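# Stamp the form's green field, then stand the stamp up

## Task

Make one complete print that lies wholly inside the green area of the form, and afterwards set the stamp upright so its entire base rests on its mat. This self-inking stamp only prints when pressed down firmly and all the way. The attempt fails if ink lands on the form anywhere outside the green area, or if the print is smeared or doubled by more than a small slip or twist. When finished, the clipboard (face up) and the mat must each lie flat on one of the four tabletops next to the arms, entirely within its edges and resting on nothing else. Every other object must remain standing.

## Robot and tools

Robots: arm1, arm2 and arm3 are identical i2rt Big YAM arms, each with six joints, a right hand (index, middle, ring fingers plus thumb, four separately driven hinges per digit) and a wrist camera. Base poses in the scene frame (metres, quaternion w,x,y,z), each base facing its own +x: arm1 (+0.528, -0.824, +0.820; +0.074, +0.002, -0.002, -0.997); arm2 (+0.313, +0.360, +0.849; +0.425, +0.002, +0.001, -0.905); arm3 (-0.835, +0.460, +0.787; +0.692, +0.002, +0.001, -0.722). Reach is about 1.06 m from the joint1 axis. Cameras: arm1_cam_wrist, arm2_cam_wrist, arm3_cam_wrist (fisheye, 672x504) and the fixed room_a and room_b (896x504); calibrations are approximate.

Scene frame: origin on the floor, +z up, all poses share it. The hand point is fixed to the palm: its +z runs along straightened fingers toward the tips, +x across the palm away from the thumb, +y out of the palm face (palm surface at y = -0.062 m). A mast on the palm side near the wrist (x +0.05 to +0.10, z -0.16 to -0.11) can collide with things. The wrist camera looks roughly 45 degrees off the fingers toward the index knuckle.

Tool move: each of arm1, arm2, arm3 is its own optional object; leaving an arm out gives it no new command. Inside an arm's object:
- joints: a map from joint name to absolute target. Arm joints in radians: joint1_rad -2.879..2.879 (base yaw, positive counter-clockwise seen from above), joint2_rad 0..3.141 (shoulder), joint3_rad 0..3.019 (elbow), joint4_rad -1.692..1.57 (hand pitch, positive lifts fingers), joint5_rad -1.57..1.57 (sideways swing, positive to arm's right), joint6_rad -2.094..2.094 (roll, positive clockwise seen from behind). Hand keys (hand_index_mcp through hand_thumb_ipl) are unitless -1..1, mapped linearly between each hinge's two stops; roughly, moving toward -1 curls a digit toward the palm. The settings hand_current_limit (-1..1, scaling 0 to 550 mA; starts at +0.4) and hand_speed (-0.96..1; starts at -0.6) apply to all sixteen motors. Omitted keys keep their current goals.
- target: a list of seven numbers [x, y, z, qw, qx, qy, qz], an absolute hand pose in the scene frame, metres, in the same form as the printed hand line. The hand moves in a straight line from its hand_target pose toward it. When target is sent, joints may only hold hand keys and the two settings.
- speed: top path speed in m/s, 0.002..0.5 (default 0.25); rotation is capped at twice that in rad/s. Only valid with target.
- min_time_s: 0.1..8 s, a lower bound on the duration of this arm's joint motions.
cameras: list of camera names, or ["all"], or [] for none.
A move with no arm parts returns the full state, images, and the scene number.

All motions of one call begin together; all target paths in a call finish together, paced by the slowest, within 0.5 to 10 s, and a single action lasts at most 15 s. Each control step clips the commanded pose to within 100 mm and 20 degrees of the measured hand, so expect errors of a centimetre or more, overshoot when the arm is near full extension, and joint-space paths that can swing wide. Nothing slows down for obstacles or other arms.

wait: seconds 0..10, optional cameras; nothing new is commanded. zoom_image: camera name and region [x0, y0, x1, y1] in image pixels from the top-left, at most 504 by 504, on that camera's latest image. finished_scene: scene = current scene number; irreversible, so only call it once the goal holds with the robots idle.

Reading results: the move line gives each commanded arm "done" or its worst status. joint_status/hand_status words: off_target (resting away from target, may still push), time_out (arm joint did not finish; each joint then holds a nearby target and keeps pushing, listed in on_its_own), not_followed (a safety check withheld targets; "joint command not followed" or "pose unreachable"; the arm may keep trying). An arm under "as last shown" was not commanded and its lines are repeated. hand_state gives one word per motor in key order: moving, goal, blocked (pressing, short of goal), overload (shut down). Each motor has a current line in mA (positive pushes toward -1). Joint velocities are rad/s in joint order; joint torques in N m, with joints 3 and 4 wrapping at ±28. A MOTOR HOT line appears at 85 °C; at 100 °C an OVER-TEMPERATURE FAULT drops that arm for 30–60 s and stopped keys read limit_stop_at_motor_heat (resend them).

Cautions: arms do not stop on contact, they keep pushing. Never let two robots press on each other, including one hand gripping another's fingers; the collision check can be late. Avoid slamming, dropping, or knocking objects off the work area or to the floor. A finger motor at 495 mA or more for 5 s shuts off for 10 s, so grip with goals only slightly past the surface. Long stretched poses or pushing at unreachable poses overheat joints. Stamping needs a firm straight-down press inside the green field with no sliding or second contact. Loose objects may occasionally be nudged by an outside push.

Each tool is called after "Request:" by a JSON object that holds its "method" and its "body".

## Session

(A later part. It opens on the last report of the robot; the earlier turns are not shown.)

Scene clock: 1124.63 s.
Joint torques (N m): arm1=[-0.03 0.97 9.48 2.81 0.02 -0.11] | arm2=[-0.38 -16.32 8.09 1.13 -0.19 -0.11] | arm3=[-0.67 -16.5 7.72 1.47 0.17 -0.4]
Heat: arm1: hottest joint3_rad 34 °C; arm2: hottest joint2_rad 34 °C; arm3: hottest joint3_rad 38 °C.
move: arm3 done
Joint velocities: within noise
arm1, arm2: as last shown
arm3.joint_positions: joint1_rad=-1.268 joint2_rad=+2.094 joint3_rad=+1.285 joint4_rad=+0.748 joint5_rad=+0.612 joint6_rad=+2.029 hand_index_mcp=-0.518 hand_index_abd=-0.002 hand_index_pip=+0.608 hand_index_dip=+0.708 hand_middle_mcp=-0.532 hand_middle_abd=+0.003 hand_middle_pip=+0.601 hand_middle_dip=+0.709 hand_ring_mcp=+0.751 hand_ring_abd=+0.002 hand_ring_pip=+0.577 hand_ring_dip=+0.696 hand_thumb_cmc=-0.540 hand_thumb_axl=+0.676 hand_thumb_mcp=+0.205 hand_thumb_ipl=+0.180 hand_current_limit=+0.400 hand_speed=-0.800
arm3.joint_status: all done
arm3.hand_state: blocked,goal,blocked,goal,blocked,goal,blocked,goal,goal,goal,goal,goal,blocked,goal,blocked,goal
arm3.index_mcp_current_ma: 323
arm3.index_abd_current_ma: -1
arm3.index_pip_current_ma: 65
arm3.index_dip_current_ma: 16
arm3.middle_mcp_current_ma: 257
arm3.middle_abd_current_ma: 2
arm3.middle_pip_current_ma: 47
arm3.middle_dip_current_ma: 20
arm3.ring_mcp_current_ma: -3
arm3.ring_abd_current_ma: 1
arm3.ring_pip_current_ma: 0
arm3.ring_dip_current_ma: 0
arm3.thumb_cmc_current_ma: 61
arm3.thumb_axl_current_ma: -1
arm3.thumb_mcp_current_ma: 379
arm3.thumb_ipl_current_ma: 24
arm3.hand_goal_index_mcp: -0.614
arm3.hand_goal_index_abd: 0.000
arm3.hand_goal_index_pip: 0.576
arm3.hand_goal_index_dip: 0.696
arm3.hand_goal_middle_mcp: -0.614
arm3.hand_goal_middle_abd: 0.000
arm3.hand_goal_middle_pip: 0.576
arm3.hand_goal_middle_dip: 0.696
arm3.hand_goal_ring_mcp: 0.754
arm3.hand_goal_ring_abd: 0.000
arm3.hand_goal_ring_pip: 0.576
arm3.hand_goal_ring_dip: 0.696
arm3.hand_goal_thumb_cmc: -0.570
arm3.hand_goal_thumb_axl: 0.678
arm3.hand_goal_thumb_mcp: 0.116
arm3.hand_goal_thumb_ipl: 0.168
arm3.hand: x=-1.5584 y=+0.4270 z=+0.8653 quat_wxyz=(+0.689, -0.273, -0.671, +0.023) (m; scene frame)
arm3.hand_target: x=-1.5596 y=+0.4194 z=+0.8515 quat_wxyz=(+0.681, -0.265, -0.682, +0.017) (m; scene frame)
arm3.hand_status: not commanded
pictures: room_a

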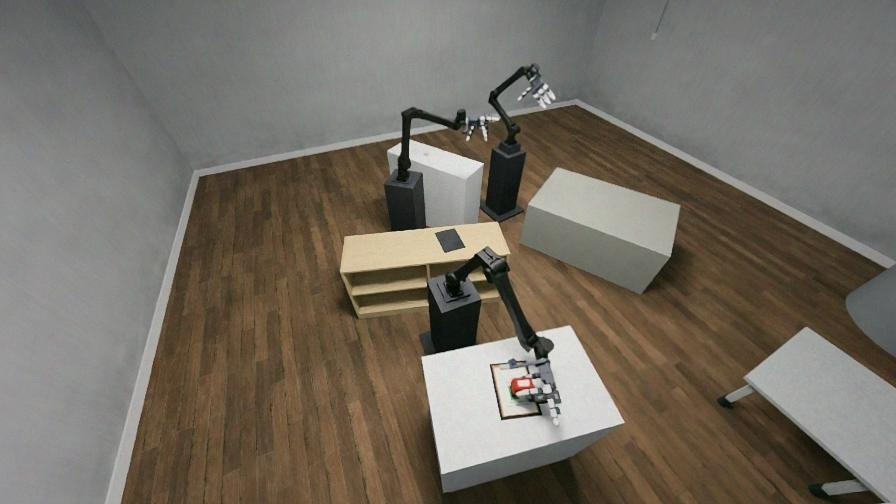

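Request:
{"method": "move", "body": {"arm3": {"joints": {"joint2_rad": 2.137, "joint3_rad": 1.305}, "min_time_s": 1}, "cameras": ["room_a"]}}

Request:
{"method": "zoom_image", "body": {"camera": "room_a", "region": [503, 378, 538, 408]}}

Scene clock: 1131.30 s.
Joint torques (N m): arm1=[-0.15 1.26 9.35 2.62 0.05 -0.14] | arm2=[-0.38 -16.38 8.09 1.13 -0.19 -0.11] | arm3=[-0.79 -15.56 8.25 1.46 0.14 -0.3]
Heat: arm1: hottest joint3_rad 34 °C; arm2: hottest joint2_rad 34 °C; arm3: hottest joint3_rad 38 °C.
move: arm3 done
Joint velocities: within noise
arm1.joint_positions: joint1_rad=+0.147 joint2_rad=+0.604 joint3_rad=+1.315 joint4_rad=-1.244 joint5_rad=+0.076 joint6_rad=+1.052 hand_index_mcp=+0.755 hand_index_abd=+0.000 hand_index_pip=+0.577 hand_index_dip=+0.696 hand_middle_mcp=+0.755 hand_middle_abd=+0.000 hand_middle_pip=+0.577 hand_middle_dip=+0.696 hand_ring_mcp=+0.755 hand_ring_abd=+0.000 hand_ring_pip=+0.577 hand_ring_dip=+0.696 hand_thumb_cmc=+0.715 hand_thumb_axl=+0.677 hand_thumb_mcp=+0.226 hand_thumb_ipl=+0.168 hand_current_limit=+0.400 hand_speed=-0.600
arm1.joint_status: not commanded
arm1.hand_state: goal,goal,goal,goal,goal,goal,goal,goal,goal,goal,goal,goal,goal,goal,goal,goal
arm1.index_mcp_current_ma: 2
arm1.index_abd_current_ma: 0
arm1.index_pip_current_ma: 1
arm1.index_dip_current_ma: 0
arm1.middle_mcp_current_ma: 3
arm1.middle_abd_current_ma: 0
arm1.middle_pip_current_ma: 1
arm1.middle_dip_current_ma: 0
arm1.ring_mcp_current_ma: 2
arm1.ring_abd_current_ma: 0
arm1.ring_pip_current_ma: 1
arm1.ring_dip_current_ma: 0
arm1.thumb_cmc_current_ma: 3
arm1.thumb_axl_current_ma: -2
arm1.thumb_mcp_current_ma: 0
arm1.thumb_ipl_current_ma: -1
arm1.hand_goal_index_mcp: 0.754
arm1.hand_goal_index_abd: 0.000
arm1.hand_goal_index_pip: 0.576
arm1.hand_goal_index_dip: 0.696
arm1.hand_goal_middle_mcp: 0.754
arm1.hand_goal_middle_abd: 0.000
arm1.hand_goal_middle_pip: 0.576
arm1.hand_goal_middle_dip: 0.696
arm1.hand_goal_ring_mcp: 0.754
arm1.hand_goal_ring_abd: 0.000
arm1.hand_goal_ring_pip: 0.576
arm1.hand_goal_ring_dip: 0.696
arm1.hand_goal_thumb_cmc: 0.714
arm1.hand_goal_thumb_axl: 0.678
arm1.hand_goal_thumb_mcp: 0.226
arm1.hand_goal_thumb_ipl: 0.168
arm1.hand: x=+0.2518 y=-0.8023 z=+1.3672 quat_wxyz=(+0.488, +0.326, -0.805, -0.086) (m; scene frame)
arm1.hand_target: x=+0.2544 y=-0.8015 z=+1.3785 quat_wxyz=(+0.499, +0.323, -0.800, -0.087) (m; scene frame)
arm1.hand_status: not commanded
arm2: as last shown
arm3.joint_positions: joint1_rad=-1.268 joint2_rad=+2.098 joint3_rad=+1.285 joint4_rad=+0.748 joint5_rad=+0.613 joint6_rad=+2.018 hand_index_mcp=-0.518 hand_index_abd=-0.012 hand_index_pip=+0.608 hand_index_dip=+0.708 hand_middle_mcp=-0.535 hand_middle_abd=-0.002 hand_middle_pip=+0.601 hand_middle_dip=+0.709 hand_ring_mcp=+0.751 hand_ring_abd=+0.002 hand_ring_pip=+0.577 hand_ring_dip=+0.696 hand_thumb_cmc=-0.540 hand_thumb_axl=+0.674 hand_thumb_mcp=+0.205 hand_thumb_ipl=+0.180 hand_current_limit=+0.400 hand_speed=-0.800
arm3.joint_status: all done
arm3.hand_state: blocked,goal,blocked,goal,blocked,goal,blocked,goal,goal,goal,goal,goal,blocked,goal,blocked,goal
arm3.index_mcp_current_ma: 323
arm3.index_abd_current_ma: -14
arm3.index_pip_current_ma: 65
arm3.index_dip_current_ma: 16
arm3.middle_mcp_current_ma: 245
arm3.middle_abd_current_ma: -1
arm3.middle_pip_current_ma: 47
arm3.middle_dip_current_ma: 20
arm3.ring_mcp_current_ma: -3
arm3.ring_abd_current_ma: 1
arm3.ring_pip_current_ma: 0
arm3.ring_dip_current_ma: 0
arm3.thumb_cmc_current_ma: 60
arm3.thumb_axl_current_ma: -4
arm3.thumb_mcp_current_ma: 379
arm3.thumb_ipl_current_ma: 24
arm3.hand_goal_index_mcp: -0.614
arm3.hand_goal_index_abd: 0.000
arm3.hand_goal_index_pip: 0.576
arm3.hand_goal_index_dip: 0.696
arm3.hand_goal_middle_mcp: -0.614
arm3.hand_goal_middle_abd: 0.000
arm3.hand_goal_middle_pip: 0.576
arm3.hand_goal_middle_dip: 0.696
arm3.hand_goal_ring_mcp: 0.754
arm3.hand_goal_ring_abd: 0.000
arm3.hand_goal_ring_pip: 0.576
arm3.hand_goal_ring_dip: 0.696
arm3.hand_goal_thumb_cmc: -0.570
arm3.hand_goal_thumb_axl: 0.678
arm3.hand_goal_thumb_mcp: 0.116
arm3.hand_goal_thumb_ipl: 0.168
arm3.hand: x=-1.5579 y=+0.4278 z=+0.8629 quat_wxyz=(+0.688, -0.269, -0.674, +0.018) (m; scene frame)
arm3.hand_target: x=-1.5608 y=+0.4190 z=+0.8425 quat_wxyz=(+0.678, -0.264, -0.686, +0.014) (m; scene frame)
arm3.hand_status: not commanded
pictures: room_a

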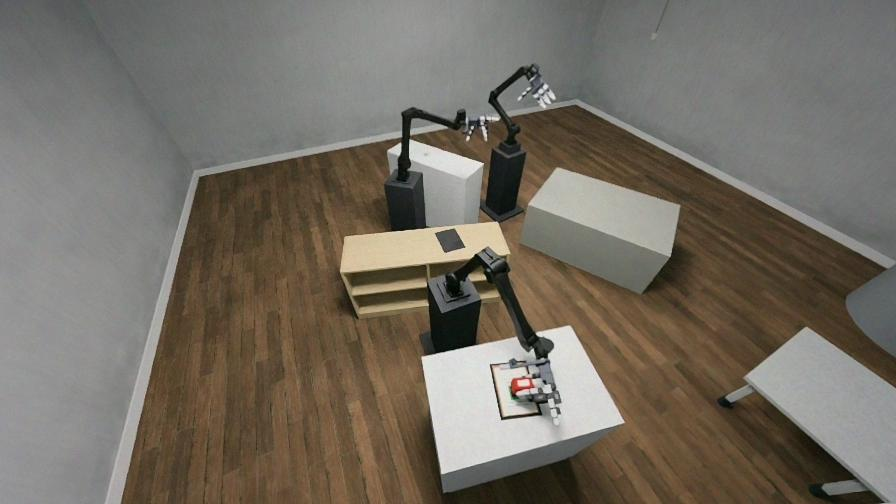

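Scaled by 14.400 from the camera's 896x504 image, which has a finer 1280x720 frame.

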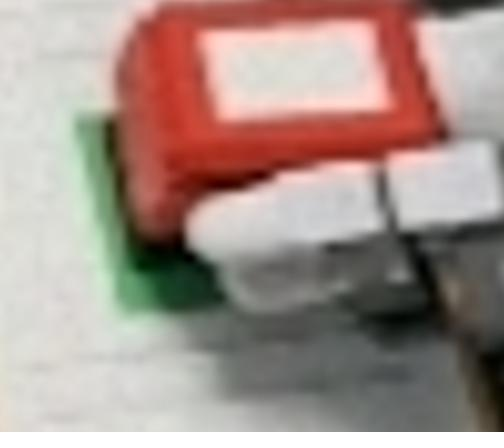

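Request:
{"method": "move", "body": {"arm3": {"joints": {"joint2_rad": 2.05}, "min_time_s": 1}}}

Request:
{"method": "move", "body": {"arm3": {"joints": {"joint3_rad": 1.318}, "min_time_s": 1}}}

Request:
{"method": "move", "body": {"arm3": {"joints": {"joint2_rad": 2.115}, "min_time_s": 1}, "cameras": ["room_a"]}}

Request:
{"method": "zoom_image", "body": {"camera": "room_a", "region": [503, 378, 538, 408]}}

Scene clock: 1144.37 s.
Joint torques (N m): arm1=[0.09 0.85 9.29 2.91 0 -0.11] | arm2=[-0.38 -16.38 8.08 1.13 -0.19 -0.11] | arm3=[-0.73 -19.6 8.44 1.43 0.11 -0.33]
Heat: arm1: hottest joint3_rad 34 °C; arm2: hottest joint2_rad 34 °C; arm3: hottest joint3_rad 38 °C.
move: arm3 done
Joint velocities: within noise
arm1: as last shown
arm2.joint_positions: joint1_rad=+0.795 joint2_rad=+1.720 joint3_rad=+1.294 joint4_rad=+0.587 joint5_rad=+0.749 joint6_rad=+2.021 hand_index_mcp=-0.203 hand_index_abd=+0.005 hand_index_pip=+0.578 hand_index_dip=+0.699 hand_middle_mcp=-0.203 hand_middle_abd=+0.002 hand_middle_pip=+0.578 hand_middle_dip=+0.698 hand_ring_mcp=+0.751 hand_ring_abd=+0.002 hand_ring_pip=+0.577 hand_ring_dip=+0.696 hand_thumb_cmc=-0.562 hand_thumb_axl=+0.676 hand_thumb_mcp=+0.428 hand_thumb_ipl=+0.170 hand_current_limit=+0.400 hand_speed=-0.600
arm2.joint_status: not commanded
arm2.hand_state: goal,goal,goal,goal,goal,goal,goal,goal,goal,goal,goal,goal,goal,goal,goal,goal
arm2.index_mcp_current_ma: -12
arm2.index_abd_current_ma: 16
arm2.index_pip_current_ma: 7
arm2.index_dip_current_ma: 11
arm2.middle_mcp_current_ma: -14
arm2.middle_abd_current_ma: 5
arm2.middle_pip_current_ma: 7
arm2.middle_dip_current_ma: 9
arm2.ring_mcp_current_ma: -11
arm2.ring_abd_current_ma: 7
arm2.ring_pip_current_ma: 3
arm2.ring_dip_current_ma: 0
arm2.thumb_cmc_current_ma: 31
arm2.thumb_axl_current_ma: -10
arm2.thumb_mcp_current_ma: -11
arm2.thumb_ipl_current_ma: 8
arm2.hand_goal_index_mcp: -0.200
arm2.hand_goal_index_abd: 0.000
arm2.hand_goal_index_pip: 0.576
arm2.hand_goal_index_dip: 0.696
arm2.hand_goal_middle_mcp: -0.200
arm2.hand_goal_middle_abd: 0.000
arm2.hand_goal_middle_pip: 0.576
arm2.hand_goal_middle_dip: 0.696
arm2.hand_goal_ring_mcp: 0.754
arm2.hand_goal_ring_abd: 0.000
arm2.hand_goal_ring_pip: 0.576
arm2.hand_goal_ring_dip: 0.696
arm2.hand_goal_thumb_cmc: -0.570
arm2.hand_goal_thumb_axl: 0.678
arm2.hand_goal_thumb_mcp: 0.430
arm2.hand_goal_thumb_ipl: 0.168
arm2.hand: x=+0.2131 y=-0.3113 z=+1.1513 quat_wxyz=(+0.552, +0.118, -0.655, +0.502) (m; scene frame)
arm2.hand_target: x=+0.2166 y=-0.3094 z=+1.1649 quat_wxyz=(+0.548, +0.111, -0.652, +0.512) (m; scene frame)
arm2.hand_status: not commanded
arm3.joint_positions: joint1_rad=-1.268 joint2_rad=+2.065 joint3_rad=+1.285 joint4_rad=+0.748 joint5_rad=+0.613 joint6_rad=+2.022 hand_index_mcp=-0.518 hand_index_abd=-0.004 hand_index_pip=+0.608 hand_index_dip=+0.708 hand_middle_mcp=-0.535 hand_middle_abd=+0.005 hand_middle_pip=+0.602 hand_middle_dip=+0.710 hand_ring_mcp=+0.751 hand_ring_abd=+0.002 hand_ring_pip=+0.577 hand_ring_dip=+0.696 hand_thumb_cmc=-0.539 hand_thumb_axl=+0.674 hand_thumb_mcp=+0.205 hand_thumb_ipl=+0.181 hand_current_limit=+0.400 hand_speed=-0.800
arm3.joint_status: all done
arm3.hand_state: blocked,goal,blocked,goal,blocked,goal,blocked,goal,goal,goal,goal,goal,blocked,goal,blocked,goal
arm3.index_mcp_current_ma: 323
arm3.index_abd_current_ma: -3
arm3.index_pip_current_ma: 65
arm3.index_dip_current_ma: 16
arm3.middle_mcp_current_ma: 245
arm3.middle_abd_current_ma: 4
arm3.middle_pip_current_ma: 48
arm3.middle_dip_current_ma: 20
arm3.ring_mcp_current_ma: -3
arm3.ring_abd_current_ma: 1
arm3.ring_pip_current_ma: 0
arm3.ring_dip_current_ma: 0
arm3.thumb_cmc_current_ma: 65
arm3.thumb_axl_current_ma: -4
arm3.thumb_mcp_current_ma: 379
arm3.thumb_ipl_current_ma: 29
arm3.hand_goal_index_mcp: -0.614
arm3.hand_goal_index_abd: 0.000
arm3.hand_goal_index_pip: 0.576
arm3.hand_goal_index_dip: 0.696
arm3.hand_goal_middle_mcp: -0.614
arm3.hand_goal_middle_abd: 0.000
arm3.hand_goal_middle_pip: 0.576
arm3.hand_goal_middle_dip: 0.696
arm3.hand_goal_ring_mcp: 0.754
arm3.hand_goal_ring_abd: 0.000
arm3.hand_goal_ring_pip: 0.576
arm3.hand_goal_ring_dip: 0.696
arm3.hand_goal_thumb_cmc: -0.570
arm3.hand_goal_thumb_axl: 0.678
arm3.hand_goal_thumb_mcp: 0.116
arm3.hand_goal_thumb_ipl: 0.168
arm3.hand: x=-1.5594 y=+0.4268 z=+0.8856 quat_wxyz=(+0.697, -0.273, -0.662, +0.027) (m; scene frame)
arm3.hand_target: x=-1.5646 y=+0.4175 z=+0.9027 quat_wxyz=(+0.703, -0.271, -0.657, +0.034) (m; scene frame)
arm3.hand_status: not commanded
pictures: none

Scene clock: 1145.67 s.
Joint torques (N m): arm1=[-0.09 0.79 9.42 2.71 0.03 -0.14] | arm2=[-0.38 -16.32 8.09 1.13 -0.19 -0.11] | arm3=[-0.79 -19.49 9.37 1.46 0.11 -0.33]
Heat: arm1: hottest joint3_rad 34 °C; arm2: hottest joint2_rad 34 °C; arm3: hottest joint3_rad 38 °C.
move: arm3 done
Joint velocities: within noise
arm1, arm2: as last shown
arm3.joint_positions: joint1_rad=-1.268 joint2_rad=+2.065 joint3_rad=+1.285 joint4_rad=+0.748 joint5_rad=+0.613 joint6_rad=+2.022 hand_index_mcp=-0.518 hand_index_abd=-0.004 hand_index_pip=+0.608 hand_index_dip=+0.708 hand_middle_mcp=-0.535 hand_middle_abd=+0.005 hand_middle_pip=+0.602 hand_middle_dip=+0.710 hand_ring_mcp=+0.751 hand_ring_abd=+0.002 hand_ring_pip=+0.577 hand_ring_dip=+0.696 hand_thumb_cmc=-0.539 hand_thumb_axl=+0.674 hand_thumb_mcp=+0.205 hand_thumb_ipl=+0.181 hand_current_limit=+0.400 hand_speed=-0.800
arm3.joint_status: all done
arm3.hand_state: blocked,goal,blocked,goal,blocked,goal,blocked,goal,goal,goal,goal,goal,blocked,goal,blocked,goal
arm3.index_mcp_current_ma: 323
arm3.index_abd_current_ma: -3
arm3.index_pip_current_ma: 65
arm3.index_dip_current_ma: 16
arm3.middle_mcp_current_ma: 245
arm3.middle_abd_current_ma: 4
arm3.middle_pip_current_ma: 48
arm3.middle_dip_current_ma: 20
arm3.ring_mcp_current_ma: -3
arm3.ring_abd_current_ma: 1
arm3.ring_pip_current_ma: 0
arm3.ring_dip_current_ma: 0
arm3.thumb_cmc_current_ma: 65
arm3.thumb_axl_current_ma: -4
arm3.thumb_mcp_current_ma: 379
arm3.thumb_ipl_current_ma: 29
arm3.hand_goal_index_mcp: -0.614
arm3.hand_goal_index_abd: 0.000
arm3.hand_goal_index_pip: 0.576
arm3.hand_goal_index_dip: 0.696
arm3.hand_goal_middle_mcp: -0.614
arm3.hand_goal_middle_abd: 0.000
arm3.hand_goal_middle_pip: 0.576
arm3.hand_goal_middle_dip: 0.696
arm3.hand_goal_ring_mcp: 0.754
arm3.hand_goal_ring_abd: 0.000
arm3.hand_goal_ring_pip: 0.576
arm3.hand_goal_ring_dip: 0.696
arm3.hand_goal_thumb_cmc: -0.570
arm3.hand_goal_thumb_axl: 0.678
arm3.hand_goal_thumb_mcp: 0.116
arm3.hand_goal_thumb_ipl: 0.168
arm3.hand: x=-1.5594 y=+0.4268 z=+0.8856 quat_wxyz=(+0.697, -0.273, -0.662, +0.027) (m; scene frame)
arm3.hand_target: x=-1.5685 y=+0.4164 z=+0.9087 quat_wxyz=(+0.707, -0.272, -0.652, +0.036) (m; scene frame)
arm3.hand_status: not commanded
pictures: none

Scene clock: 1147.03 s.
Joint torques (N m): arm1=[-0.21 0.85 9.29 2.76 0.03 -0.14] | arm2=[-0.44 -16.38 8.09 1.14 -0.19 -0.11] | arm3=[-0.91 -17.2 9.24 1.5 0.12 -0.32]
Heat: arm1: hottest joint3_rad 34 °C; arm2: hottest joint2_rad 34 °C; arm3: hottest joint3_rad 38 °C.
move: arm3 done
Joint velocities: within noise
arm1, arm2: as last shown
arm3.joint_positions: joint1_rad=-1.267 joint2_rad=+2.097 joint3_rad=+1.285 joint4_rad=+0.748 joint5_rad=+0.613 joint6_rad=+2.019 hand_index_mcp=-0.518 hand_index_abd=-0.009 hand_index_pip=+0.608 hand_index_dip=+0.708 hand_middle_mcp=-0.535 hand_middle_abd=-0.001 hand_middle_pip=+0.602 hand_middle_dip=+0.710 hand_ring_mcp=+0.750 hand_ring_abd=+0.002 hand_ring_pip=+0.577 hand_ring_dip=+0.696 hand_thumb_cmc=-0.541 hand_thumb_axl=+0.674 hand_thumb_mcp=+0.205 hand_thumb_ipl=+0.181 hand_current_limit=+0.400 hand_speed=-0.800
arm3.joint_status: all done
arm3.hand_state: blocked,goal,blocked,goal,blocked,goal,blocked,goal,goal,goal,goal,goal,blocked,goal,blocked,goal
arm3.index_mcp_current_ma: 323
arm3.index_abd_current_ma: -9
arm3.index_pip_current_ma: 65
arm3.index_dip_current_ma: 16
arm3.middle_mcp_current_ma: 243
arm3.middle_abd_current_ma: 0
arm3.middle_pip_current_ma: 48
arm3.middle_dip_current_ma: 20
arm3.ring_mcp_current_ma: -4
arm3.ring_abd_current_ma: 1
arm3.ring_pip_current_ma: 0
arm3.ring_dip_current_ma: 0
arm3.thumb_cmc_current_ma: 57
arm3.thumb_axl_current_ma: -5
arm3.thumb_mcp_current_ma: 379
arm3.thumb_ipl_current_ma: 29
arm3.hand_goal_index_mcp: -0.614
arm3.hand_goal_index_abd: 0.000
arm3.hand_goal_index_pip: 0.576
arm3.hand_goal_index_dip: 0.696
arm3.hand_goal_middle_mcp: -0.614
arm3.hand_goal_middle_abd: 0.000
arm3.hand_goal_middle_pip: 0.576
arm3.hand_goal_middle_dip: 0.696
arm3.hand_goal_ring_mcp: 0.754
arm3.hand_goal_ring_abd: 0.000
arm3.hand_goal_ring_pip: 0.576
arm3.hand_goal_ring_dip: 0.696
arm3.hand_goal_thumb_cmc: -0.570
arm3.hand_goal_thumb_axl: 0.678
arm3.hand_goal_thumb_mcp: 0.116
arm3.hand_goal_thumb_ipl: 0.168
arm3.hand: x=-1.5579 y=+0.4266 z=+0.8639 quat_wxyz=(+0.688, -0.269, -0.673, +0.019) (m; scene frame)
arm3.hand_target: x=-1.5666 y=+0.4171 z=+0.8635 quat_wxyz=(+0.689, -0.266, -0.674, +0.022) (m; scene frame)
arm3.hand_status: not commanded
pictures: room_a

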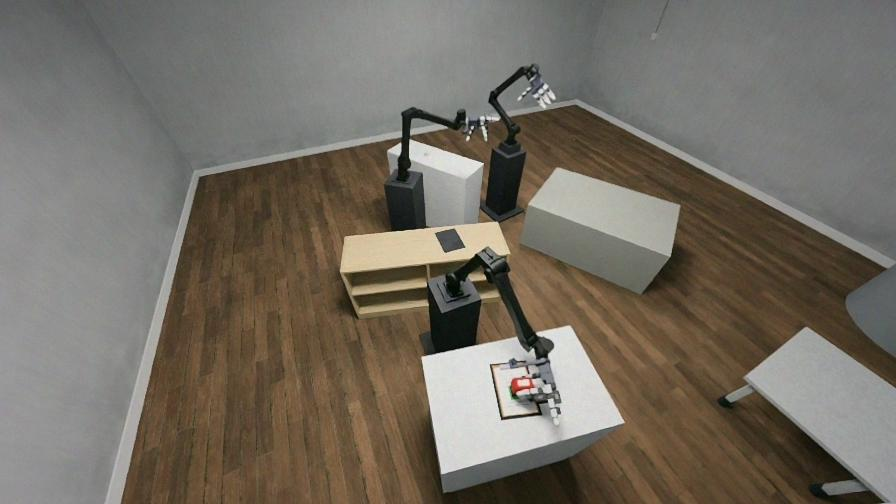

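Scaled by 14.400 from the camera's 896x504 image, which has a finer 1280x720 frame.

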